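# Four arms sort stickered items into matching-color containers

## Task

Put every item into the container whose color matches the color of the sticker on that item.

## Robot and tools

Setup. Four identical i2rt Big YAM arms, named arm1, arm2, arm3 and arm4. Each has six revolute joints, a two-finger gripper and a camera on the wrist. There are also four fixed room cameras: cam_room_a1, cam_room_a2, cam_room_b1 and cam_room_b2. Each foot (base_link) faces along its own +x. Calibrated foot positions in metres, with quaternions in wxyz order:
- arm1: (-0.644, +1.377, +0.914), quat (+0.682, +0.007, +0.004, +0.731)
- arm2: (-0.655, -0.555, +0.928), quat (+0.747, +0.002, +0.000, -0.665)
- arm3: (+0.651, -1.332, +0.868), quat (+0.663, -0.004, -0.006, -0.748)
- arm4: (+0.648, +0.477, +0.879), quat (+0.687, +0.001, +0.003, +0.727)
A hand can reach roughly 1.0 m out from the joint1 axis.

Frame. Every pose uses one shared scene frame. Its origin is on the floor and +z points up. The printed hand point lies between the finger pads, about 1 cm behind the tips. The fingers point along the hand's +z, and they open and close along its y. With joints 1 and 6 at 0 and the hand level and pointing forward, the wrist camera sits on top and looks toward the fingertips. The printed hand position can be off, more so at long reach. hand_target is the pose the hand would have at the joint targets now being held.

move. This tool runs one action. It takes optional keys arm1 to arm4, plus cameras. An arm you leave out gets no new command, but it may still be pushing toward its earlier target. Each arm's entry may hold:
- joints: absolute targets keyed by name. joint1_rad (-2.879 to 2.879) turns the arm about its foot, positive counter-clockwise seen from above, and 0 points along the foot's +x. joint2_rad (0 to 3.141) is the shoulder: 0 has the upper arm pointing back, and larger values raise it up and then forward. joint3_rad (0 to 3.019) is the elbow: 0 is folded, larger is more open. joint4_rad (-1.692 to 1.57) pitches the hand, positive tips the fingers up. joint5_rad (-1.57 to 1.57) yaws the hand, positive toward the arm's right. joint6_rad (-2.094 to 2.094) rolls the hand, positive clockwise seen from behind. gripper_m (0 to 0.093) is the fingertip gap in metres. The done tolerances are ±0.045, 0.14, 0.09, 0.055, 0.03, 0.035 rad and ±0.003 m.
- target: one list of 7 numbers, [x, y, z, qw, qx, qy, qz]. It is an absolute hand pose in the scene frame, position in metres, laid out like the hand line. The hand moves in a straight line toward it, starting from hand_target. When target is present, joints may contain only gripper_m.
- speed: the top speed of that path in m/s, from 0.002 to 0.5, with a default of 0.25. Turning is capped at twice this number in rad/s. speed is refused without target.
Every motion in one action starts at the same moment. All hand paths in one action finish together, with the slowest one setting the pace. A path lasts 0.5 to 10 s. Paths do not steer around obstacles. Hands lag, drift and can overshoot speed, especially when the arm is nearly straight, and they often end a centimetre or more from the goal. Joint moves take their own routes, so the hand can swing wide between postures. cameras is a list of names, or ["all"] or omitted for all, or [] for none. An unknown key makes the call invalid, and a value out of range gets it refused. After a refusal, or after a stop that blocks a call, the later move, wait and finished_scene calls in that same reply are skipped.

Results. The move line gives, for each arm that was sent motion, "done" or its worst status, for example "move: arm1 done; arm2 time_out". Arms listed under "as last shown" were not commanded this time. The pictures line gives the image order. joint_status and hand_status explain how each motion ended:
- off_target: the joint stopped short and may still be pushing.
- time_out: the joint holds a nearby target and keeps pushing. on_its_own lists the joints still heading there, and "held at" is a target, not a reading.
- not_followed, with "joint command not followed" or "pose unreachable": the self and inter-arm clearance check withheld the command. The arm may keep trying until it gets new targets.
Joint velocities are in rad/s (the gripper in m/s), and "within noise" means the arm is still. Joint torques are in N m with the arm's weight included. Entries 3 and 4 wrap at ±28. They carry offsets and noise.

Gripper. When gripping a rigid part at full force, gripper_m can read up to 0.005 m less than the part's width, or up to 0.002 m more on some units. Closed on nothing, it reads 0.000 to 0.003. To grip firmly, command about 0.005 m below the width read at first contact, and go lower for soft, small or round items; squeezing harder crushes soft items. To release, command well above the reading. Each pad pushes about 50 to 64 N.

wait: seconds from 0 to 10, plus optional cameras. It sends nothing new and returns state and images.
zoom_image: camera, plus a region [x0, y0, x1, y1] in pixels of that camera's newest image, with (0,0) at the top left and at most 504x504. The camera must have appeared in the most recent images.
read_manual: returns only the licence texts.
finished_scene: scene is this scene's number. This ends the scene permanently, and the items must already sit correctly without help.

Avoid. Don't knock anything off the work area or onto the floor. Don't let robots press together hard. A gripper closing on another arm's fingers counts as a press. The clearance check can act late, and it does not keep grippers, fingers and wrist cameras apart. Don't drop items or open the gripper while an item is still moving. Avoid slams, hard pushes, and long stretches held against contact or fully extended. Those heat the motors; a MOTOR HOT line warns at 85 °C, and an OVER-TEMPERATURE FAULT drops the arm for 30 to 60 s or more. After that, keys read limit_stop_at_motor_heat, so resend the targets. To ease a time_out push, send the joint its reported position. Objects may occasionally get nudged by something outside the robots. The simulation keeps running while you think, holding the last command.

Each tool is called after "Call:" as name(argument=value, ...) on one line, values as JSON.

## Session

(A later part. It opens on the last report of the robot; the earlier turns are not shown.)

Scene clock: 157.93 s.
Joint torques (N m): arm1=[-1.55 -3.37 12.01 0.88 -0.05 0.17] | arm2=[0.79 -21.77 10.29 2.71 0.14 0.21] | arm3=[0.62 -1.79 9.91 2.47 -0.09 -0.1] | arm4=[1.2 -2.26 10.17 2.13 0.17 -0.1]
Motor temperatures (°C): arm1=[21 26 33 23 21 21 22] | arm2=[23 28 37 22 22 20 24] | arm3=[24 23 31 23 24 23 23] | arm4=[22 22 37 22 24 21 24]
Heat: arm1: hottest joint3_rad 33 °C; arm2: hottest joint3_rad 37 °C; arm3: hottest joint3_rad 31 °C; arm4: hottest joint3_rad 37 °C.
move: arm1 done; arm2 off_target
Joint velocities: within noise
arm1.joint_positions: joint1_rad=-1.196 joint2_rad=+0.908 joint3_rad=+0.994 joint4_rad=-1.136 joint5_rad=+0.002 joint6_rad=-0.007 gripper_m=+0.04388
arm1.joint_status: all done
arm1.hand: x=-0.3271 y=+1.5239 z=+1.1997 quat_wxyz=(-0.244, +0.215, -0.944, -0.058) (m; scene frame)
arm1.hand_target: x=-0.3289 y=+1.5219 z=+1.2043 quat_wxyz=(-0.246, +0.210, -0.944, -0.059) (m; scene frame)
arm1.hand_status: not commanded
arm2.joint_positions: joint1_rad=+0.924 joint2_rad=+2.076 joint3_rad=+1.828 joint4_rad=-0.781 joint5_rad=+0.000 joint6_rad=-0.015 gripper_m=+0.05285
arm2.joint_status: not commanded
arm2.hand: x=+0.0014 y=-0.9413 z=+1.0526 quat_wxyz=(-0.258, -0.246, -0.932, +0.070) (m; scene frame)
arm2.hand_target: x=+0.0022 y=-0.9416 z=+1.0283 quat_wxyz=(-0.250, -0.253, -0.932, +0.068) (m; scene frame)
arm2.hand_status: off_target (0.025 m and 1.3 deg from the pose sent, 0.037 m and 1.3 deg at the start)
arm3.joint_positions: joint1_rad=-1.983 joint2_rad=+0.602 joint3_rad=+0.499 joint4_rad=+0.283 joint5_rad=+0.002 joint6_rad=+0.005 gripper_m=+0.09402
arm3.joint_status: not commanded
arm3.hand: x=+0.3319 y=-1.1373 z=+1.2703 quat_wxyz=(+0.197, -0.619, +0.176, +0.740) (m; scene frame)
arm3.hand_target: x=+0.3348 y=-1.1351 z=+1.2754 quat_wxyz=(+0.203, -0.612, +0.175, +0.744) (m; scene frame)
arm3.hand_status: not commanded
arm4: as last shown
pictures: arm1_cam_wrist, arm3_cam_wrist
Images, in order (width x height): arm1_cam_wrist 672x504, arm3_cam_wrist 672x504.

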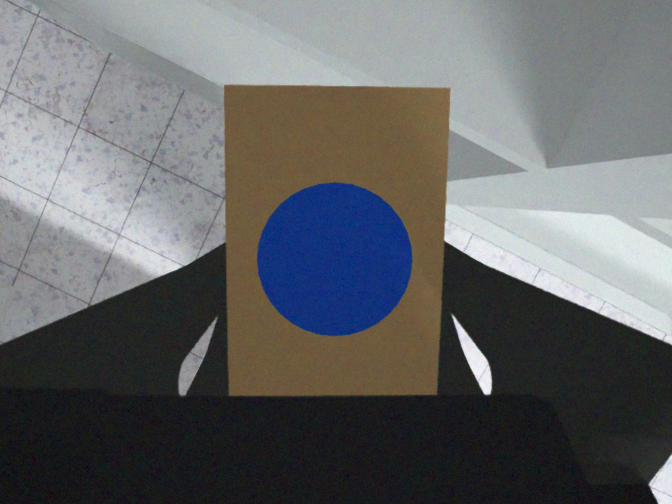

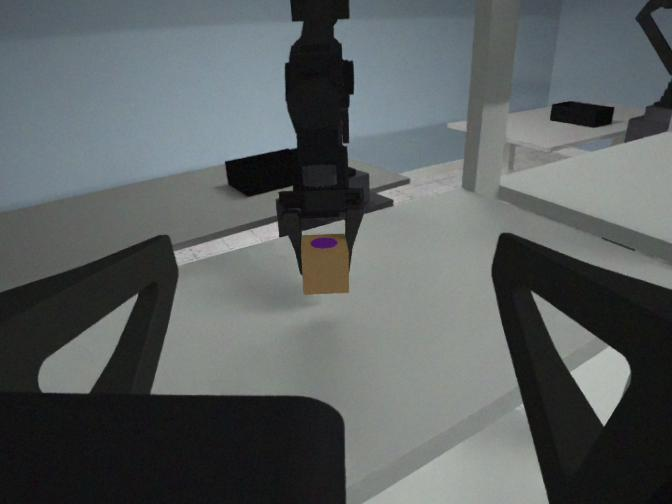

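Call:
move(arm1={"joints": {"joint1_rad": -2.25}}, arm2={"target": [0.003, -0.942, 1.005, 0.2498, 0.2533, 0.9321, -0.0679], "speed": 0.06}, cameras=[])

Call:
move(arm1={"target": [-0.22, 1.08, 1.10, 0.2469, 0.2897, 0.9215, -0.0776], "speed": 0.25}, arm2={"target": [0.003, -0.942, 0.995, 0.2498, 0.2533, 0.9321, -0.0679], "speed": 0.05}, cameras=["arm3_cam_wrist"])

Scene clock: 165.20 s.
Joint torques (N m): arm1=[-2.2 -3.19 12.12 0.85 -0.02 0.15] | arm2=[0.85 -22.3 10.3 2.7 0.14 0.21] | arm3=[0.5 -1.73 9.92 2.47 -0.09 -0.11] | arm4=[1.2 -1.49 10.29 2.26 0.2 -0.08]
Motor temperatures (°C): arm1=[21 26 33 23 21 21 22] | arm2=[23 27 35 22 22 20 24] | arm3=[24 23 31 23 24 23 23] | arm4=[22 22 37 22 24 21 24]
Heat: arm1: hottest joint3_rad 33 °C; arm2: hottest joint3_rad 35 °C; arm3: hottest joint3_rad 31 °C; arm4: hottest joint3_rad 37 °C.
move: arm1 done; arm2 off_target
Joint velocities: within noise
arm1.joint_positions: joint1_rad=-2.246 joint2_rad=+0.908 joint3_rad=+0.994 joint4_rad=-1.136 joint5_rad=+0.001 joint6_rad=-0.007 gripper_m=+0.04386
arm1.joint_status: all done
arm1.hand: x=-0.3561 y=+1.1792 z=+1.1993 quat_wxyz=(-0.238, -0.285, -0.925, +0.079) (m; scene frame)
arm1.hand_target: x=-0.3587 y=+1.1797 z=+1.2038 quat_wxyz=(-0.239, -0.290, -0.923, +0.079) (m; scene frame)
arm1.hand_status: not commanded
arm2.joint_positions: joint1_rad=+0.924 joint2_rad=+2.100 joint3_rad=+1.797 joint4_rad=-0.732 joint5_rad=+0.000 joint6_rad=-0.015 gripper_m=+0.05285
arm2.joint_status: not commanded
arm2.hand: x=+0.0017 y=-0.9413 z=+1.0262 quat_wxyz=(-0.256, -0.246, -0.932, +0.070) (m; scene frame)
arm2.hand_target: x=+0.0023 y=-0.9416 z=+1.0053 quat_wxyz=(-0.250, -0.253, -0.932, +0.068) (m; scene frame)
arm2.hand_status: off_target (0.021 m and 1.1 deg from the pose sent, 0.048 m and 1.3 deg at the start)
arm3: as last shown
arm4.joint_positions: joint1_rad=+0.906 joint2_rad=+0.605 joint3_rad=+0.491 joint4_rad=+0.281 joint5_rad=-0.003 joint6_rad=+0.013 gripper_m=+0.09401
arm4.joint_status: not commanded
arm4.hand: x=+0.3453 y=+0.6909 z=+1.2786 quat_wxyz=(-0.222, +0.614, -0.198, -0.731) (m; scene frame)
arm4.hand_target: x=+0.3472 y=+0.6897 z=+1.2910 quat_wxyz=(-0.230, +0.603, -0.191, -0.740) (m; scene frame)
arm4.hand_status: not commanded
pictures: none
No camera images: "cameras" was empty.

Scene clock: 166.77 s.
Joint torques (N m): arm1=[-3.08 -9.17 16.5 1.89 -0.05 0.05] | arm2=[0.79 -21.95 10.03 2.71 0.14 0.21] | arm3=[0.5 -1.67 9.95 2.43 -0.08 -0.11] | arm4=[0.85 -1.85 10.15 2.1 0.19 -0.09]
Motor temperatures (°C): arm1=[21 26 33 23 21 21 22] | arm2=[23 27 35 22 22 20 24] | arm3=[24 23 31 23 24 23 23] | arm4=[22 22 37 22 24 21 24]
Heat: arm1: hottest joint3_rad 33 °C; arm2: hottest joint3_rad 35 °C; arm3: hottest joint3_rad 31 °C; arm4: hottest joint3_rad 37 °C.
move: arm1 off_target; arm2 off_target
Joint velocities: within noise
arm1.joint_positions: joint1_rad=-2.246 joint2_rad=+1.396 joint3_rad=+1.033 joint4_rad=-0.760 joint5_rad=-0.008 joint6_rad=-0.007 gripper_m=+0.04386
arm1.joint_status: not commanded
arm1.hand: x=-0.2413 y=+1.1003 z=+1.0646 quat_wxyz=(-0.205, -0.287, -0.934, +0.064) (m; scene frame)
arm1.hand_target: x=-0.2224 y=+1.0816 z=+1.1008 quat_wxyz=(-0.247, -0.290, -0.921, +0.078) (m; scene frame)
arm1.hand_status: off_target (0.046 m and 5.2 deg from the pose sent, 0.195 m and 1.3 deg at the start)
arm2.joint_positions: joint1_rad=+0.924 joint2_rad=+2.104 joint3_rad=+1.788 joint4_rad=-0.711 joint5_rad=+0.000 joint6_rad=-0.015 gripper_m=+0.05285
arm2.joint_status: not commanded
arm2.hand: x=+0.0027 y=-0.9419 z=+1.0210 quat_wxyz=(-0.259, -0.246, -0.931, +0.071) (m; scene frame)
arm2.hand_target: x=+0.0021 y=-0.9415 z=+0.9953 quat_wxyz=(-0.250, -0.253, -0.932, +0.068) (m; scene frame)
arm2.hand_status: off_target (0.026 m and 1.4 deg from the pose sent, 0.031 m and 1.1 deg at the start)
arm3, arm4: as last shown
pictures: arm3_cam_wrist
Images, in order (width x height): arm3_cam_wrist 672x504.

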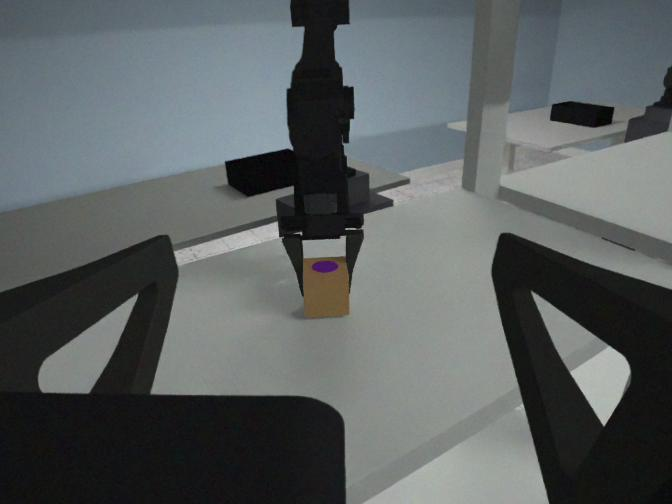

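Call:
move(arm1={"target": [0.012, 0.917, 1.085, 0.2469, 0.2897, 0.9215, -0.0776], "speed": 0.2}, arm2={"target": [0.003, -0.942, 0.985, 0.2498, 0.2533, 0.9321, -0.0679], "speed": 0.05}, cameras=["arm3_cam_wrist"])

Call:
zoom_image(camera="arm3_cam_wrist", region=[260, 220, 400, 340])

Scene clock: 175.83 s.
Joint torques (N m): arm1=[-3.37 -20.37 17.78 0.8 -0.02 0.11] | arm2=[0.91 -21.36 9.76 2.71 0.15 0.2] | arm3=[0.73 -1.73 9.94 2.4 -0.07 -0.11] | arm4=[1.03 -2.2 10.21 2.13 0.17 -0.11]
Motor temperatures (°C): arm1=[21 26 35 23 21 21 22] | arm2=[23 27 34 22 22 20 24] | arm3=[24 23 31 23 24 23 23] | arm4=[22 22 37 22 24 21 24]
Heat: arm1: hottest joint3_rad 35 °C; arm2: hottest joint3_rad 34 °C; arm3: hottest joint3_rad 31 °C; arm4: hottest joint3_rad 37 °C.
move: arm1 off_target; arm2 off_target
Joint velocities: within noise
arm1.joint_positions: joint1_rad=-2.246 joint2_rad=+2.155 joint3_rad=+2.052 joint4_rad=-0.984 joint5_rad=-0.008 joint6_rad=-0.007 gripper_m=+0.04386
arm1.joint_status: not commanded
arm1.hand: x=+0.0013 y=+0.9319 z=+1.0549 quat_wxyz=(-0.222, -0.286, -0.930, +0.070) (m; scene frame)
arm1.hand_target: x=+0.0102 y=+0.9182 z=+1.0852 quat_wxyz=(-0.248, -0.290, -0.921, +0.078) (m; scene frame)
arm1.hand_status: off_target (0.035 m and 3.2 deg from the pose sent, 0.313 m and 5.2 deg at the start)
arm2.joint_positions: joint1_rad=+0.924 joint2_rad=+2.106 joint3_rad=+1.779 joint4_rad=-0.690 joint5_rad=+0.000 joint6_rad=-0.015 gripper_m=+0.05285
arm2.joint_status: not commanded
arm2.hand: x=+0.0040 y=-0.9426 z=+1.0176 quat_wxyz=(-0.264, -0.246, -0.930, +0.072) (m; scene frame)
arm2.hand_target: x=+0.0018 y=-0.9413 z=+0.9855 quat_wxyz=(-0.250, -0.253, -0.932, +0.068) (m; scene frame)
arm2.hand_status: off_target (0.033 m and 1.9 deg from the pose sent, 0.036 m and 1.4 deg at the start)
arm3, arm4: as last shown
pictures: arm3_cam_wrist
Images, in order (width x height): arm3_cam_wrist 672x504.

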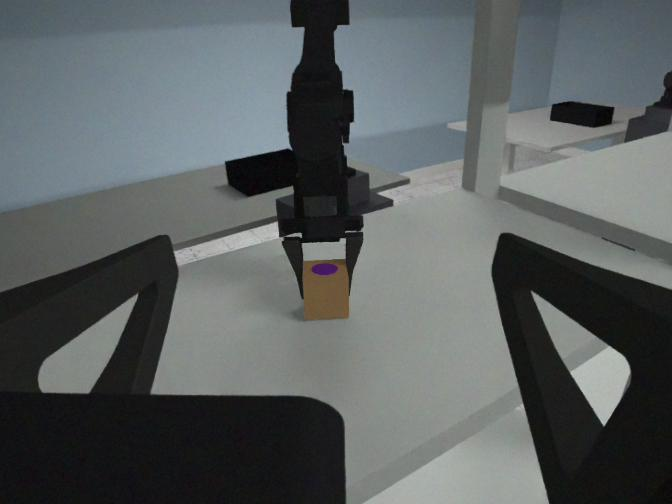

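Scaled by 3.600.

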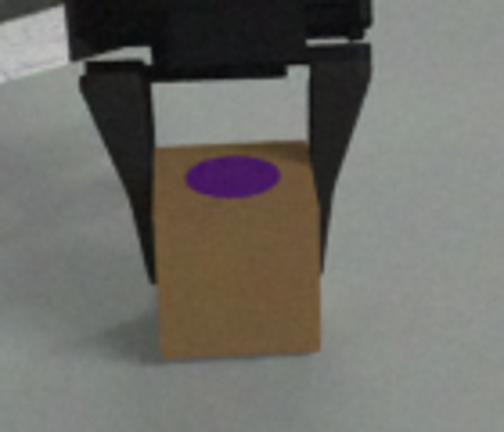

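Call:
move(arm1={"target": [0.012, 0.917, 1.035, 0.2469, 0.2897, 0.9215, -0.0776], "speed": 0.1}, arm2={"joints": {"gripper_m": 0.088}}, cameras=["arm3_cam_wrist", "arm4_cam_wrist"])

Scene clock: 180.97 s.
Joint torques (N m): arm1=[-2.49 -20.84 11.69 1.98 0.01 0.1] | arm2=[0.79 -21.54 9.76 2.62 0.13 0.2] | arm3=[0.62 -1.85 9.92 2.44 -0.09 -0.11] | arm4=[0.97 -1.73 10.13 2.13 0.2 -0.08]
Motor temperatures (°C): arm1=[21 26 36 23 21 21 22] | arm2=[23 28 34 22 22 20 24] | arm3=[24 23 32 23 24 23 23] | arm4=[22 22 37 22 24 21 24]
Heat: arm1: hottest joint3_rad 36 °C; arm2: hottest joint3_rad 34 °C; arm3: hottest joint3_rad 32 °C; arm4: hottest joint3_rad 37 °C.
move: arm1 done; arm2 done
Joint velocities: within noise
arm1.joint_positions: joint1_rad=-2.246 joint2_rad=+2.178 joint3_rad=+2.029 joint4_rad=-0.903 joint5_rad=-0.008 joint6_rad=-0.007 gripper_m=+0.04386
arm1.joint_status: not commanded
arm1.hand: x=+0.0106 y=+0.9253 z=+1.0351 quat_wxyz=(-0.238, -0.284, -0.926, +0.075) (m; scene frame)
arm1.hand_target: x=+0.0118 y=+0.9171 z=+1.0349 quat_wxyz=(-0.247, -0.290, -0.921, +0.078) (m; scene frame)
arm1.hand_status: done (0.008 m and 1.3 deg from the pose sent, 0.027 m and 3.2 deg at the start)
arm2.joint_positions: joint1_rad=+0.924 joint2_rad=+2.107 joint3_rad=+1.779 joint4_rad=-0.687 joint5_rad=+0.000 joint6_rad=-0.014 gripper_m=+0.08794
arm2.joint_status: all done
arm2.hand: x=+0.0044 y=-0.9429 z=+1.0174 quat_wxyz=(-0.264, -0.246, -0.930, +0.072) (m; scene frame)
arm2.hand_target: x=+0.0018 y=-0.9413 z=+0.9857 quat_wxyz=(-0.250, -0.253, -0.932, +0.068) (m; scene frame)
arm2.hand_status: not commanded
arm3, arm4: as last shown
pictures: arm3_cam_wrist, arm4_cam_wrist
Images, in order (width x height): arm3_cam_wrist 672x504, arm4_cam_wrist 672x504.

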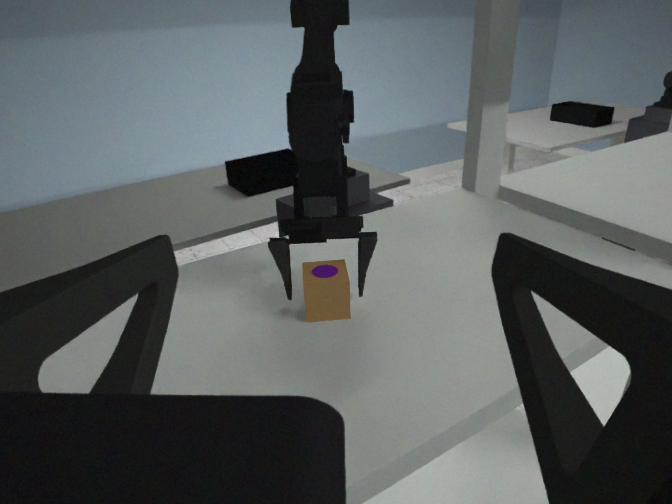

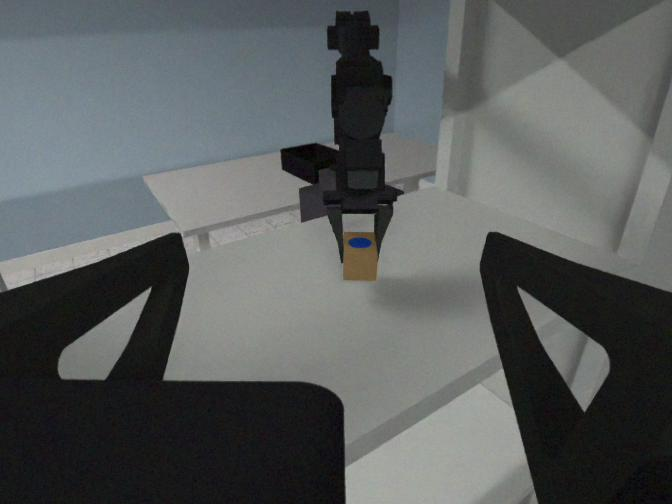

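Call:
move(arm1={"target": [0.012, 0.917, 1.008, 0.2469, 0.2897, 0.9215, -0.0776], "speed": 0.06}, arm2={"target": [-0.213, -0.815, 1.04, 0.2498, 0.2533, 0.9321, -0.0679], "speed": 0.2}, cameras=["arm3_cam_wrist", "arm4_cam_wrist"])

Scene clock: 186.93 s.
Joint torques (N m): arm1=[-2.67 -19.49 11.55 1.89 -0.01 0.06] | arm2=[1.08 -13.8 9.29 2.24 0.12 0.16] | arm3=[0.56 -1.79 9.95 2.43 -0.09 -0.11] | arm4=[0.73 -2.26 10.24 2.19 0.16 -0.07]
Motor temperatures (°C): arm1=[20 26 37 23 21 21 22] | arm2=[23 28 34 22 22 20 24] | arm3=[24 23 32 23 24 23 23] | arm4=[22 22 37 22 24 21 24]
Heat: arm1: hottest joint3_rad 37 °C; arm2: hottest joint3_rad 34 °C; arm3: hottest joint3_rad 32 °C; arm4: hottest joint3_rad 37 °C.
move: arm1 done; arm2 done
Joint velocities: within noise
arm1.joint_positions: joint1_rad=-2.246 joint2_rad=+2.189 joint3_rad=+1.989 joint4_rad=-0.843 joint5_rad=-0.008 joint6_rad=-0.007 gripper_m=+0.04386
arm1.joint_status: not commanded
arm1.hand: x=+0.0114 y=+0.9246 z=+1.0140 quat_wxyz=(-0.242, -0.284, -0.925, +0.076) (m; scene frame)
arm1.hand_target: x=+0.0118 y=+0.9171 z=+1.0082 quat_wxyz=(-0.247, -0.290, -0.921, +0.078) (m; scene frame)
arm1.hand_status: done (0.010 m and 0.9 deg from the pose sent, 0.029 m and 1.3 deg at the start)
arm2.joint_positions: joint1_rad=+0.923 joint2_rad=+1.486 joint3_rad=+0.981 joint4_rad=-0.542 joint5_rad=+0.001 joint6_rad=-0.009 gripper_m=+0.08794
arm2.joint_status: not commanded
arm2.hand: x=-0.2118 y=-0.8169 z=+1.0437 quat_wxyz=(-0.250, -0.250, -0.933, +0.068) (m; scene frame)
arm2.hand_target: x=-0.2130 y=-0.8149 z=+1.0400 quat_wxyz=(-0.250, -0.253, -0.932, +0.068) (m; scene frame)
arm2.hand_status: done (0.004 m and 0.4 deg from the pose sent, 0.253 m and 2.0 deg at the start)
arm3, arm4: as last shown
pictures: arm3_cam_wrist, arm4_cam_wrist
Images, in order (width x height): arm3_cam_wrist 672x504, arm4_cam_wrist 672x504.

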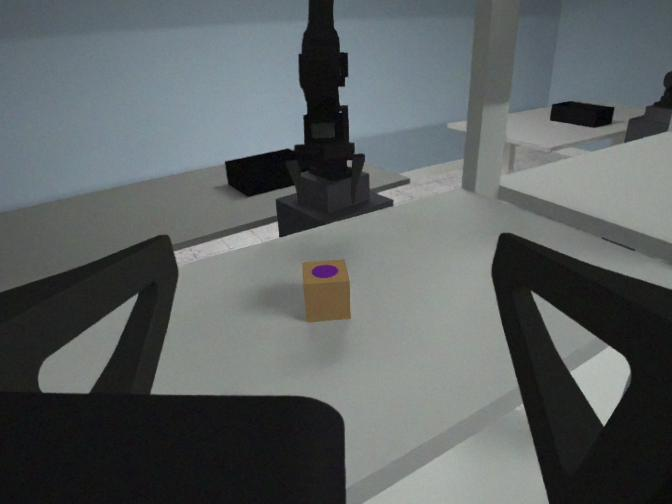

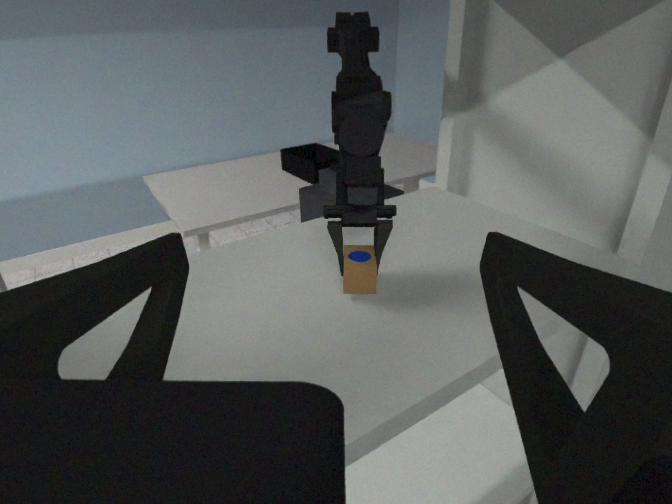

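Call:
move(arm1={"target": [0.012, 0.917, 0.995, 0.2469, 0.2897, 0.9215, -0.0776], "speed": 0.05}, arm2={"joints": {"joint2_rad": 0.8, "joint3_rad": 0.9, "joint4_rad": -1.147}}, arm3={"target": [0.106, -1.014, 1.067, 0.067, -0.933, 0.25, 0.25], "speed": 0.3}, cameras=["arm3_cam_wrist", "arm4_cam_wrist"])

Scene clock: 203.43 s.
Joint torques (N m): arm1=[-2.37 -19.84 11.03 2.07 0.03 0.11] | arm2=[0.97 -3.6 11.51 1.25 0.12 0.16] | arm3=[2.32 -18.32 13.39 0.61 0.09 -0.11] | arm4=[1.14 -2.14 10.22 2.07 0.17 -0.09]
Motor temperatures (°C): arm1=[20 26 36 23 21 21 22] | arm2=[23 27 33 22 22 20 24] | arm3=[24 23 32 23 24 23 23] | arm4=[22 22 38 22 24 21 24]
Heat: arm1: hottest joint3_rad 36 °C; arm2: hottest joint3_rad 33 °C; arm3: hottest joint3_rad 32 °C; arm4: hottest joint3_rad 38 °C.
move: arm1 off_target; arm2 done; arm3 off_target
Joint velocities: within noise
arm1.joint_positions: joint1_rad=-2.246 joint2_rad=+2.193 joint3_rad=+1.975 joint4_rad=-0.815 joint5_rad=-0.008 joint6_rad=-0.007 gripper_m=+0.04386
arm1.joint_status: not commanded
arm1.hand: x=+0.0128 y=+0.9235 z=+1.0071 quat_wxyz=(-0.247, -0.283, -0.923, +0.078) (m; scene frame)
arm1.hand_target: x=+0.0117 y=+0.9172 z=+0.9951 quat_wxyz=(-0.247, -0.290, -0.921, +0.078) (m; scene frame)
arm1.hand_status: off_target (0.014 m and 0.7 deg from the pose sent, 0.020 m and 0.9 deg at the start)
arm2.joint_positions: joint1_rad=+0.923 joint2_rad=+0.794 joint3_rad=+0.899 joint4_rad=-1.133 joint5_rad=+0.001 joint6_rad=-0.009 gripper_m=+0.08794
arm2.joint_status: all done
arm2.hand: x=-0.3872 y=-0.7146 z=+1.2059 quat_wxyz=(-0.259, -0.249, -0.931, +0.070) (m; scene frame)
arm2.hand_target: x=-0.3886 y=-0.7132 z=+1.2028 quat_wxyz=(-0.250, -0.253, -0.932, +0.068) (m; scene frame)
arm2.hand_status: not commanded
arm3.joint_positions: joint1_rad=-1.983 joint2_rad=+1.679 joint3_rad=+1.407 joint4_rad=-0.812 joint5_rad=+0.010 joint6_rad=+0.003 gripper_m=+0.09402
arm3.joint_status: not commanded
arm3.hand: x=+0.1237 y=-1.0160 z=+1.0418 quat_wxyz=(+0.061, -0.936, +0.260, +0.229) (m; scene frame)
arm3.hand_target: x=+0.1071 y=-1.0147 z=+1.0672 quat_wxyz=(+0.067, -0.933, +0.250, +0.250) (m; scene frame)
arm3.hand_status: off_target (0.031 m and 2.8 deg from the pose sent, 0.328 m and 69.9 deg at the start)
arm4: as last shown
pictures: arm3_cam_wrist, arm4_cam_wrist
Images, in order (width x height): arm3_cam_wrist 672x504, arm4_cam_wrist 672x504.

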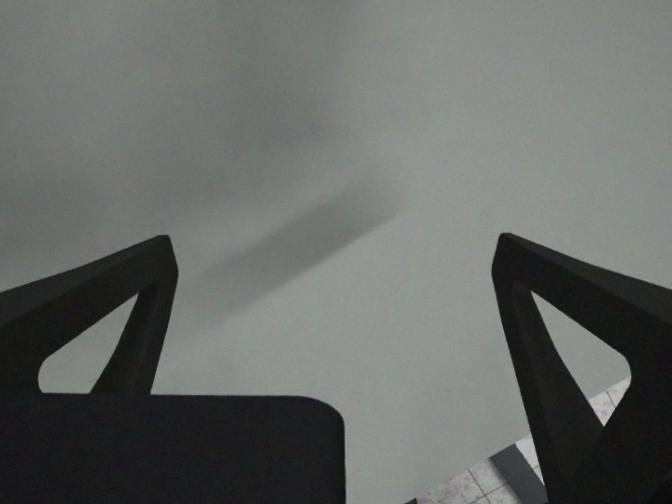

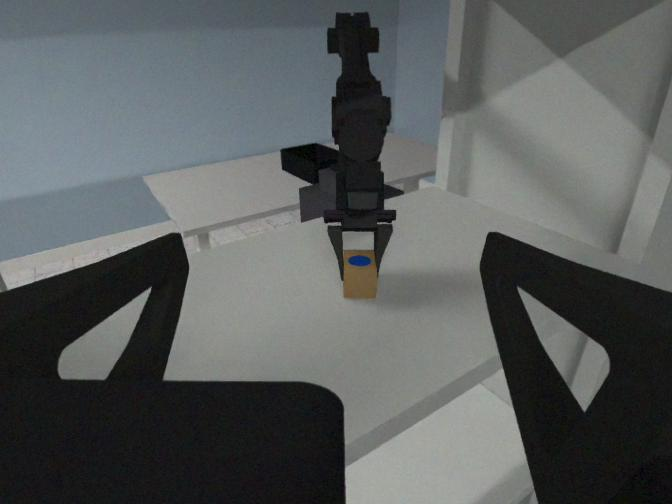

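Call:
move(arm1={"joints": {"gripper_m": 0.075}}, arm3={"target": [0.058, -0.987, 1.072, 0.067, -0.933, 0.25, 0.25], "speed": 0.2}, cameras=["arm3_cam_wrist", "arm4_cam_wrist"])

Scene clock: 207.83 s.
Joint torques (N m): arm1=[-2.32 -19.37 10.96 1.92 -0.03 0.08] | arm2=[0.97 -3.55 11.54 1.24 0.12 0.16] | arm3=[2.37 -19.72 13.49 0.62 0.1 -0.1] | arm4=[0.73 -2.14 10.26 2.28 0.18 -0.07]
Motor temperatures (°C): arm1=[20 26 36 23 21 21 22] | arm2=[23 27 33 22 22 20 24] | arm3=[24 23 32 23 24 23 23] | arm4=[22 22 38 22 24 21 24]
Heat: arm1: hottest joint3_rad 36 °C; arm2: hottest joint3_rad 33 °C; arm3: hottest joint3_rad 32 °C; arm4: hottest joint3_rad 38 °C.
move: arm1 done; arm3 off_target
Joint velocities: within noise
arm1.joint_positions: joint1_rad=-2.246 joint2_rad=+2.193 joint3_rad=+1.975 joint4_rad=-0.814 joint5_rad=-0.008 joint6_rad=-0.007 gripper_m=+0.07496
arm1.joint_status: all done
arm1.hand: x=+0.0130 y=+0.9234 z=+1.0073 quat_wxyz=(-0.247, -0.283, -0.923, +0.078) (m; scene frame)
arm1.hand_target: x=+0.0117 y=+0.9172 z=+0.9951 quat_wxyz=(-0.247, -0.290, -0.921, +0.078) (m; scene frame)
arm1.hand_status: not commanded
arm2, arm4: as last shown
arm3.joint_positions: joint1_rad=-1.983 joint2_rad=+1.811 joint3_rad=+1.612 joint4_rad=-0.877 joint5_rad=+0.010 joint6_rad=+0.003 gripper_m=+0.09402
arm3.joint_status: not commanded
arm3.hand: x=+0.0754 y=-0.9874 z=+1.0524 quat_wxyz=(+0.062, -0.935, +0.259, +0.233) (m; scene frame)
arm3.hand_target: x=+0.0590 y=-0.9877 z=+1.0721 quat_wxyz=(+0.067, -0.933, +0.250, +0.250) (m; scene frame)
arm3.hand_status: off_target (0.026 m and 2.3 deg from the pose sent, 0.078 m and 2.8 deg at the start)
pictures: arm3_cam_wrist, arm4_cam_wrist
Images, in order (width x height): arm3_cam_wrist 672x504, arm4_cam_wrist 672x504.

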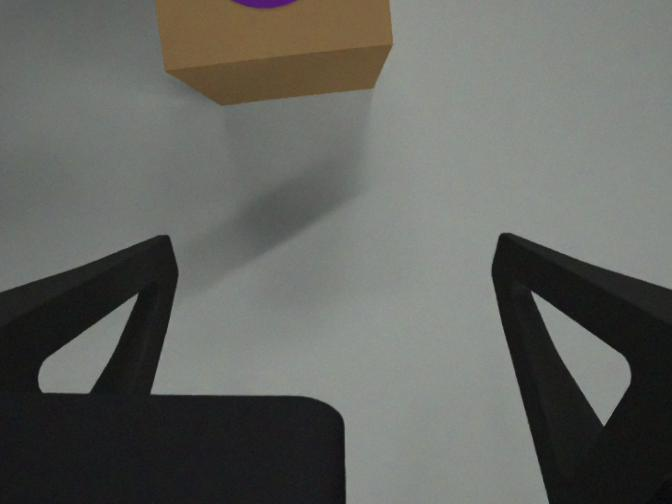

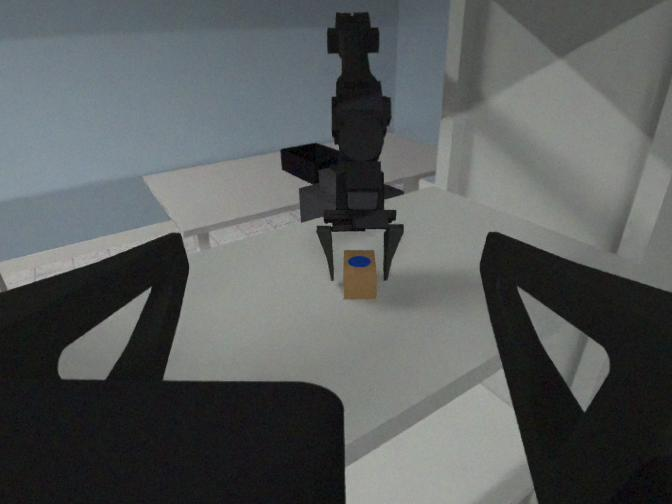

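Call:
move(arm1={"target": [-0.193, 1.060, 1.05, 0.2469, 0.2897, 0.9215, -0.0776], "speed": 0.2}, arm3={"target": [-0.0145, -0.9615, 1.044, 0.056, -0.943, 0.209, 0.2527], "speed": 0.12}, cameras=["arm3_cam_wrist", "arm4_cam_wrist"])

Scene clock: 228.00 s.
Joint torques (N m): arm1=[-2.55 -11.58 10.7 1.83 -0.01 0.02] | arm2=[0.91 -3.72 11.51 1.22 0.11 0.15] | arm3=[2.55 -23.12 14.04 0.61 -0.11 -0.12] | arm4=[0.67 -1.85 10.22 2.03 0.23 -0.1]
Motor temperatures (°C): arm1=[20 26 35 23 21 21 22] | arm2=[23 26 35 22 22 20 23] | arm3=[24 24 32 23 24 23 23] | arm4=[22 22 38 22 24 21 24]
Heat: arm1: hottest joint3_rad 35 °C; arm2: hottest joint3_rad 35 °C; arm3: hottest joint3_rad 32 °C; arm4: hottest joint3_rad 38 °C.
move: arm1 done; arm3 off_target
Joint velocities: within noise
arm1.joint_positions: joint1_rad=-2.247 joint2_rad=+1.537 joint3_rad=+1.107 joint4_rad=-0.625 joint5_rad=-0.009 joint6_rad=+0.001 gripper_m=+0.07496
arm1.joint_status: not commanded
arm1.hand: x=-0.1932 y=+1.0666 z=+1.0441 quat_wxyz=(-0.237, -0.288, -0.925, +0.073) (m; scene frame)
arm1.hand_target: x=-0.1930 y=+1.0601 z=+1.0501 quat_wxyz=(-0.247, -0.290, -0.921, +0.078) (m; scene frame)
arm1.hand_status: done (0.009 m and 1.3 deg from the pose sent, 0.251 m and 0.8 deg at the start)
arm2, arm4: as last shown
arm3.joint_positions: joint1_rad=-1.975 joint2_rad=+2.029 joint3_rad=+1.874 joint4_rad=-0.922 joint5_rad=-0.025 joint6_rad=-0.062 gripper_m=+0.09402
arm3.joint_status: not commanded
arm3.hand: x=+0.0049 y=-0.9593 z=+1.0263 quat_wxyz=(+0.053, -0.945, +0.221, +0.236) (m; scene frame)
arm3.hand_target: x=-0.0133 y=-0.9622 z=+1.0441 quat_wxyz=(+0.056, -0.943, +0.209, +0.253) (m; scene frame)
arm3.hand_status: off_target (0.026 m and 2.5 deg from the pose sent, 0.094 m and 6.3 deg at the start)
pictures: arm3_cam_wrist, arm4_cam_wrist
Images, in order (width x height): arm3_cam_wrist 672x504, arm4_cam_wrist 672x504.

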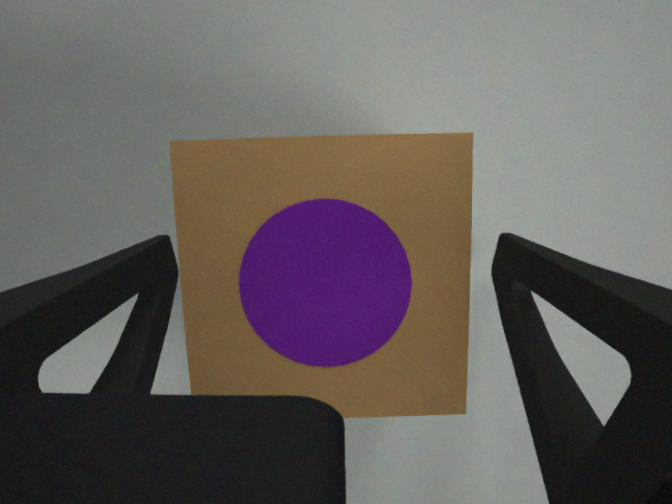

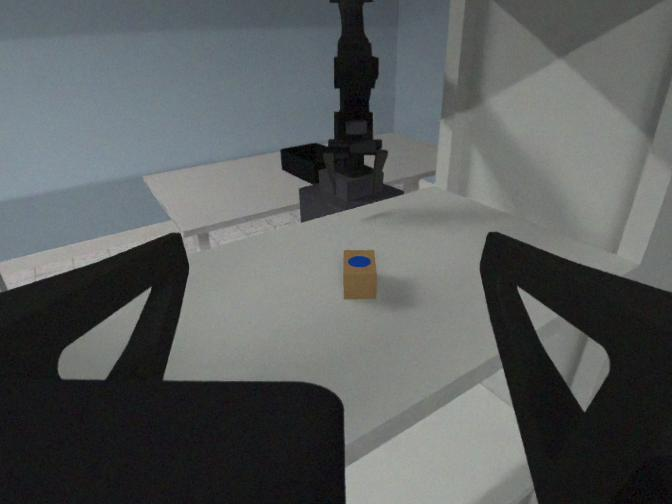

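Call:
move(arm1={"joints": {"joint2_rad": 0.8, "joint3_rad": 0.9, "joint4_rad": -1.147}}, arm3={"joints": {"gripper_m": 0.045}}, arm4={"target": [0.10, 0.880, 1.065, 0.0778, -0.9212, 0.2905, 0.2468], "speed": 0.3}, cameras=["arm4_cam_wrist"])

Call:
move(arm3={"target": [-0.0125, -0.962, 1.09, 0.056, -0.943, 0.209, 0.2527], "speed": 0.15}, arm4={"target": [0.053, 0.913, 1.068, 0.0778, -0.9212, 0.2905, 0.2468], "speed": 0.15}, cameras=["arm3_cam_wrist", "arm4_cam_wrist"])

Scene clock: 236.53 s.
Joint torques (N m): arm1=[-2.32 -0.5 12.85 0.85 -0.02 -0.03] | arm2=[1.14 -3.6 11.49 1.22 0.12 0.15] | arm3=[2.61 -23 14.05 0.65 -0.07 -0.11] | arm4=[0.21 -19.19 12.41 0.49 0.23 -0.06]
Motor temperatures (°C): arm1=[20 26 35 23 21 21 22] | arm2=[23 26 35 22 22 20 23] | arm3=[24 24 34 23 24 23 23] | arm4=[22 22 38 22 24 21 24]
Heat: arm1: hottest joint3_rad 35 °C; arm2: hottest joint3_rad 35 °C; arm3: hottest joint3_rad 34 °C; arm4: hottest joint3_rad 38 °C.
move: arm1 done; arm3 off_target; arm4 off_target
Joint velocities: within noise
arm1.joint_positions: joint1_rad=-2.247 joint2_rad=+0.793 joint3_rad=+0.883 joint4_rad=-1.137 joint5_rad=-0.009 joint6_rad=+0.001 gripper_m=+0.07496
arm1.joint_status: all done
arm1.hand: x=-0.3860 y=+1.2017 z=+1.1789 quat_wxyz=(-0.241, -0.288, -0.924, +0.074) (m; scene frame)
arm1.hand_target: x=-0.3862 y=+1.1984 z=+1.1843 quat_wxyz=(-0.240, -0.290, -0.923, +0.076) (m; scene frame)
arm1.hand_status: not commanded
arm2: as last shown
arm3.joint_positions: joint1_rad=-1.975 joint2_rad=+2.029 joint3_rad=+1.874 joint4_rad=-0.922 joint5_rad=-0.025 joint6_rad=-0.063 gripper_m=+0.05290
arm3.joint_status: gripper_m off_target (ended at +0.05293, target +0.04500)
arm3.hand: x=+0.0047 y=-0.9597 z=+1.0263 quat_wxyz=(+0.053, -0.945, +0.221, +0.236) (m; scene frame)
arm3.hand_target: x=-0.0134 y=-0.9623 z=+1.0441 quat_wxyz=(+0.056, -0.943, +0.209, +0.253) (m; scene frame)
arm3.hand_status: not commanded
arm4.joint_positions: joint1_rad=+0.889 joint2_rad=+1.815 joint3_rad=+1.558 joint4_rad=-0.822 joint5_rad=-0.010 joint6_rad=-0.008 gripper_m=+0.09401
arm4.joint_status: not commanded
arm4.hand: x=+0.1090 y=+0.8662 z=+1.0477 quat_wxyz=(-0.069, +0.924, -0.294, -0.234) (m; scene frame)
arm4.hand_target: x=+0.1009 y=+0.8794 z=+1.0652 quat_wxyz=(-0.078, +0.921, -0.291, -0.247) (m; scene frame)
arm4.hand_status: off_target (0.024 m and 1.8 deg from the pose sent, 0.376 m and 69.6 deg at the start)
pictures: arm4_cam_wrist
Images, in order (width x height): arm4_cam_wrist 672x504.

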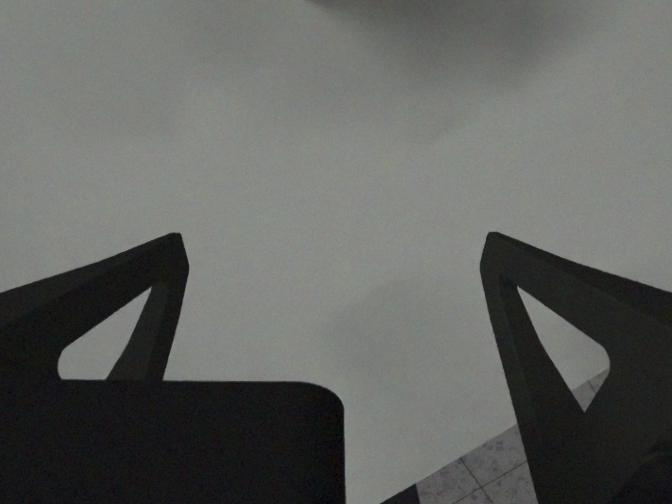

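Scene clock: 237.67 s.
Joint torques (N m): arm1=[-2.2 0.38 12.83 0.81 0 -0.01] | arm2=[0.97 -3.66 11.52 1.24 0.13 0.15] | arm3=[2.32 -24.59 14.08 0.65 -0.08 -0.11] | arm4=[0.38 -20.84 12.49 0.5 0.21 -0.09]
Motor temperatures (°C): arm1=[20 26 35 23 21 21 22] | arm2=[23 26 35 22 22 20 23] | arm3=[24 24 34 23 24 23 23] | arm4=[22 22 38 22 24 21 24]
Heat: arm1: hottest joint3_rad 35 °C; arm2: hottest joint3_rad 35 °C; arm3: hottest joint3_rad 34 °C; arm4: hottest joint3_rad 38 °C.
move: arm3 off_target; arm4 off_target
Joint velocities: within noise
arm1, arm2: as last shown
arm3.joint_positions: joint1_rad=-1.975 joint2_rad=+2.029 joint3_rad=+1.970 joint4_rad=-1.034 joint5_rad=-0.025 joint6_rad=-0.063 gripper_m=+0.05290
arm3.joint_status: not commanded
arm3.hand: x=+0.0045 y=-0.9591 z=+1.0607 quat_wxyz=(+0.050, -0.947, +0.221, +0.228) (m; scene frame)
arm3.hand_target: x=-0.0111 y=-0.9628 z=+1.0901 quat_wxyz=(+0.056, -0.943, +0.209, +0.253) (m; scene frame)
arm3.hand_status: off_target (0.034 m and 3.3 deg from the pose sent, 0.066 m and 2.4 deg at the start)
arm4.joint_positions: joint1_rad=+0.889 joint2_rad=+1.960 joint3_rad=+1.798 joint4_rad=-0.906 joint5_rad=-0.009 joint6_rad=-0.008 gripper_m=+0.09401
arm4.joint_status: not commanded
arm4.hand: x=+0.0614 y=+0.9009 z=+1.0585 quat_wxyz=(-0.071, +0.923, -0.294, -0.239) (m; scene frame)
arm4.hand_target: x=+0.0537 y=+0.9125 z=+1.0681 quat_wxyz=(-0.078, +0.921, -0.291, -0.247) (m; scene frame)
arm4.hand_status: off_target (0.018 m and 1.2 deg from the pose sent, 0.076 m and 1.8 deg at the start)
pictures: arm3_cam_wrist, arm4_cam_wrist
Images, in order (width x height): arm3_cam_wrist 672x504, arm4_cam_wrist 672x504.

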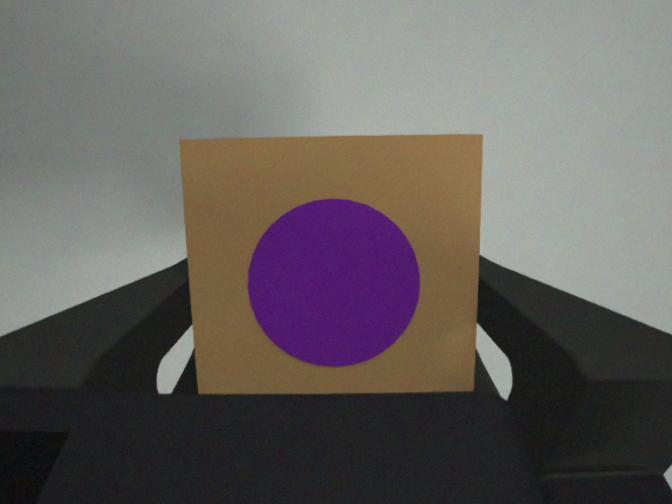

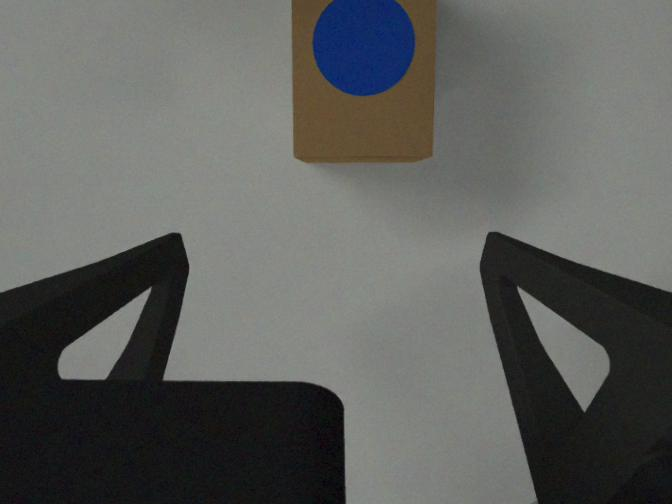

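Call:
move(arm3={"target": [0.22, -1.09, 1.10, 0.067, -0.933, 0.25, 0.25], "speed": 0.25}, arm4={"target": [0.005, 0.958, 1.022, 0.0778, -0.9212, 0.2905, 0.2468], "speed": 0.12}, cameras=["arm3_cam_wrist", "arm4_cam_wrist"])

Scene clock: 249.20 s.
Joint torques (N m): arm1=[-2.14 -0.03 12.98 0.79 -0.03 -0.05] | arm2=[0.85 -3.6 11.52 1.22 0.12 0.16] | arm3=[2.49 -11.93 9.2 1.43 0.13 0.04] | arm4=[0.38 -23.24 12.75 0.46 -0.03 -0.08]
Motor temperatures (°C): arm1=[20 26 35 23 21 21 22] | arm2=[23 26 35 22 22 20 23] | arm3=[24 25 35 23 24 23 24] | arm4=[22 22 39 22 24 21 24]
Heat: arm1: hottest joint3_rad 35 °C; arm2: hottest joint3_rad 35 °C; arm3: hottest joint3_rad 35 °C; arm4: hottest joint3_rad 39 °C.
move: arm3 done; arm4 off_target
Joint velocities: within noise
arm1, arm2: as last shown
arm3.joint_positions: joint1_rad=-1.962 joint2_rad=+1.313 joint3_rad=+1.141 joint4_rad=-0.877 joint5_rad=+0.021 joint6_rad=+0.010 gripper_m=+0.05290
arm3.joint_status: not commanded
arm3.hand: x=+0.2256 y=-1.0851 z=+1.0992 quat_wxyz=(+0.067, -0.933, +0.253, +0.245) (m; scene frame)
arm3.hand_target: x=+0.2202 y=-1.0901 z=+1.1000 quat_wxyz=(+0.067, -0.933, +0.250, +0.250) (m; scene frame)
arm3.hand_status: done (0.008 m and 0.7 deg from the pose sent, 0.255 m and 4.9 deg at the start)
arm4.joint_positions: joint1_rad=+0.879 joint2_rad=+2.171 joint3_rad=+2.035 joint4_rad=-0.926 joint5_rad=-0.009 joint6_rad=-0.016 gripper_m=+0.09401
arm4.joint_status: not commanded
arm4.hand: x=+0.0122 y=+0.9458 z=+1.0182 quat_wxyz=(-0.074, +0.922, -0.295, -0.241) (m; scene frame)
arm4.hand_target: x=+0.0057 y=+0.9576 z=+1.0221 quat_wxyz=(-0.078, +0.921, -0.291, -0.248) (m; scene frame)
arm4.hand_status: off_target (0.015 m and 0.9 deg from the pose sent, 0.088 m and 1.2 deg at the start)
pictures: arm3_cam_wrist, arm4_cam_wrist
Images, in order (width x height): arm3_cam_wrist 672x504, arm4_cam_wrist 672x504.

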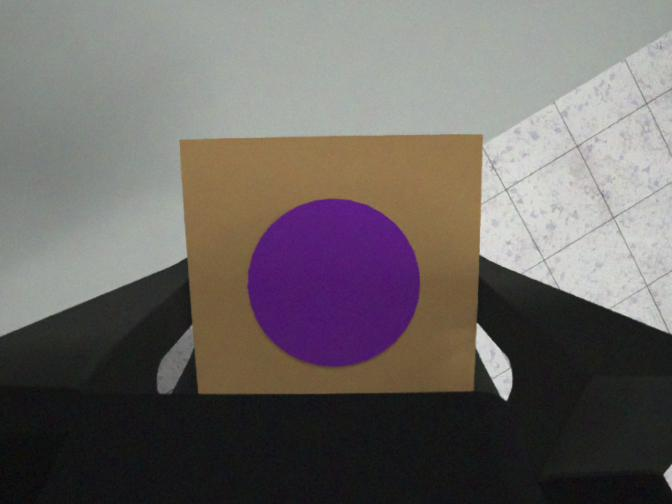

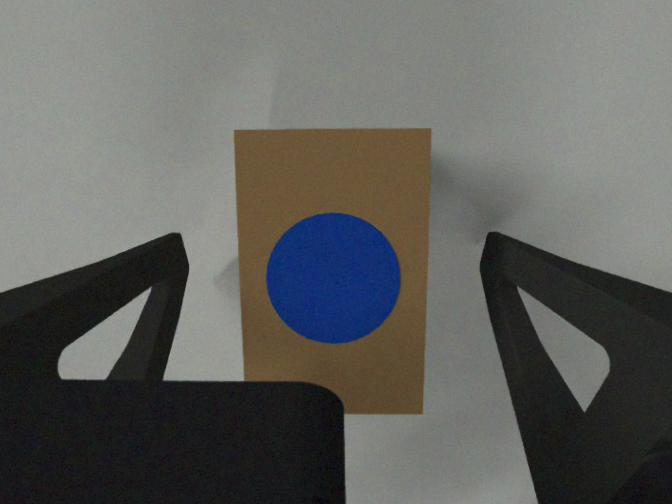

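Call:
move(arm3={"joints": {"joint2_rad": 0.8, "joint3_rad": 0.9, "joint4_rad": -1.147, "joint5_rad": 0, "joint6_rad": 0}}, arm4={"joints": {"gripper_m": 0.034}}, cameras=["arm4_cam_wrist"])

Call:
move(arm3={"joints": {"joint1_rad": 1.789}}, arm4={"target": [0.006, 0.957, 1.075, 0.0778, -0.9212, 0.2905, 0.2468], "speed": 0.15}, cameras=["arm3_cam_wrist", "arm4_cam_wrist"])

Scene clock: 264.60 s.
Joint torques (N m): arm1=[-3.37 -0.5 12.86 0.66 -0.01 -0.03] | arm2=[0.97 -3.6 11.49 1.21 0.12 0.16] | arm3=[2.37 -3.02 9.76 0.87 -0.08 -0.11] | arm4=[0.44 -23.53 12.64 0.43 -0.02 -0.08]
Motor temperatures (°C): arm1=[20 26 36 23 21 21 22] | arm2=[23 26 35 22 22 20 23] | arm3=[24 25 33 23 24 23 24] | arm4=[22 23 39 22 24 21 24]
Heat: arm1: hottest joint3_rad 36 °C; arm2: hottest joint3_rad 35 °C; arm3: hottest joint3_rad 33 °C; arm4: hottest joint3_rad 39 °C.
move: arm3 done; arm4 off_target
Joint velocities: within noise
arm1, arm2: as last shown
arm3.joint_positions: joint1_rad=-1.961 joint2_rad=+0.796 joint3_rad=+0.897 joint4_rad=-1.144 joint5_rad=+0.002 joint6_rad=+0.007 gripper_m=+0.05290
arm3.joint_status: all done
arm3.hand: x=+0.3814 y=-1.1758 z=+1.1398 quat_wxyz=(+0.060, -0.934, +0.249, +0.250) (m; scene frame)
arm3.hand_target: x=+0.3785 y=-1.1799 z=+1.1398 quat_wxyz=(+0.057, -0.937, +0.239, +0.249) (m; scene frame)
arm3.hand_status: not commanded
arm4.joint_positions: joint1_rad=+0.879 joint2_rad=+2.172 joint3_rad=+2.036 joint4_rad=-0.926 joint5_rad=-0.009 joint6_rad=-0.018 gripper_m=+0.04452
arm4.joint_status: gripper_m off_target (ended at +0.04454, target +0.03400)
arm4.hand: x=+0.0119 y=+0.9460 z=+1.0187 quat_wxyz=(-0.074, +0.922, -0.294, -0.242) (m; scene frame)
arm4.hand_target: x=+0.0058 y=+0.9575 z=+1.0219 quat_wxyz=(-0.078, +0.921, -0.290, -0.247) (m; scene frame)
arm4.hand_status: not commanded
pictures: arm4_cam_wrist
Images, in order (width x height): arm4_cam_wrist 672x504.

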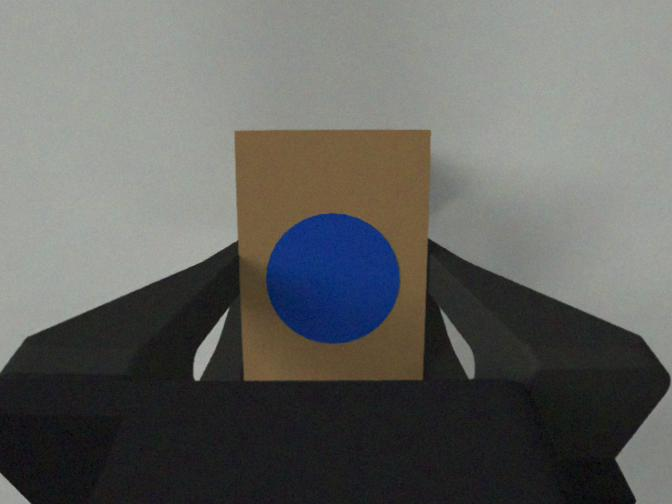

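Scene clock: 267.17 s.
Joint torques (N m): arm1=[-2.73 -0.38 12.98 0.79 -0.04 0] | arm2=[0.97 -3.55 11.52 1.22 0.12 0.16] | arm3=[1.85 -4.07 9.73 0.9 0.12 -0.11] | arm4=[0.38 -25 12.72 0.47 0.02 -0.06]
Motor temperatures (°C): arm1=[20 25 36 23 21 21 22] | arm2=[23 26 35 22 22 20 23] | arm3=[24 25 33 23 24 23 24] | arm4=[22 23 40 22 24 21 25]
Heat: arm1: hottest joint3_rad 36 °C; arm2: hottest joint3_rad 35 °C; arm3: hottest joint3_rad 33 °C; arm4: hottest joint3_rad 40 °C.
move: arm3 done; arm4 off_target
Joint velocities: within noise
arm1, arm2: as last shown
arm3.joint_positions: joint1_rad=+1.780 joint2_rad=+0.805 joint3_rad=+0.897 joint4_rad=-1.144 joint5_rad=-0.003 joint6_rad=+0.006 gripper_m=+0.05284
arm3.joint_status: all done
arm3.hand: x=+0.9600 y=-1.3005 z=+1.1394 quat_wxyz=(-0.256, +0.042, -0.966, -0.007) (m; scene frame)
arm3.hand_target: x=+0.9589 y=-1.2981 z=+1.1422 quat_wxyz=(-0.259, +0.049, -0.965, -0.006) (m; scene frame)
arm3.hand_status: not commanded
arm4.joint_positions: joint1_rad=+0.879 joint2_rad=+2.172 joint3_rad=+2.154 joint4_rad=-1.058 joint5_rad=-0.009 joint6_rad=-0.018 gripper_m=+0.04452
arm4.joint_status: not commanded
arm4.hand: x=+0.0117 y=+0.9465 z=+1.0620 quat_wxyz=(-0.072, +0.924, -0.294, -0.235) (m; scene frame)
arm4.hand_target: x=+0.0067 y=+0.9565 z=+1.0749 quat_wxyz=(-0.078, +0.921, -0.290, -0.247) (m; scene frame)
arm4.hand_status: off_target (0.018 m and 1.5 deg from the pose sent, 0.058 m and 0.8 deg at the start)
pictures: arm3_cam_wrist, arm4_cam_wrist
Images, in order (width x height): arm3_cam_wrist 672x504, arm4_cam_wrist 672x504.

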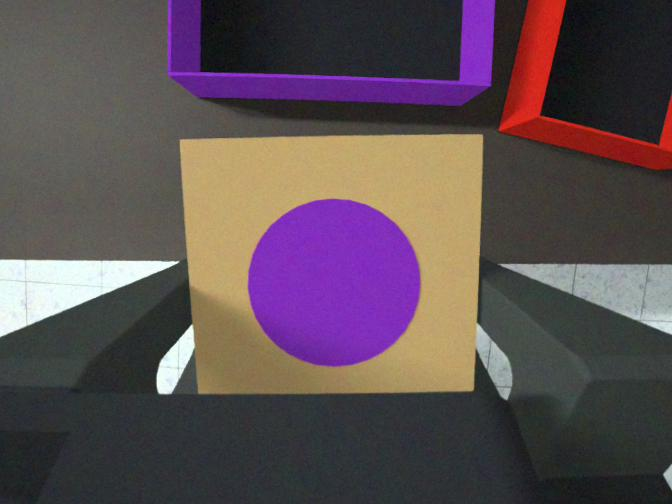

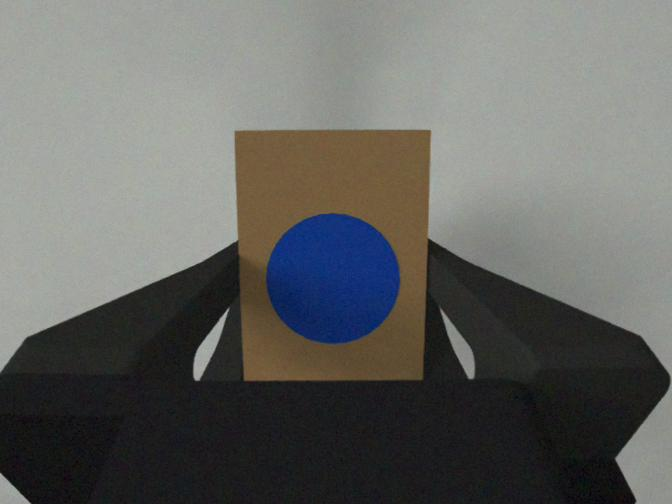

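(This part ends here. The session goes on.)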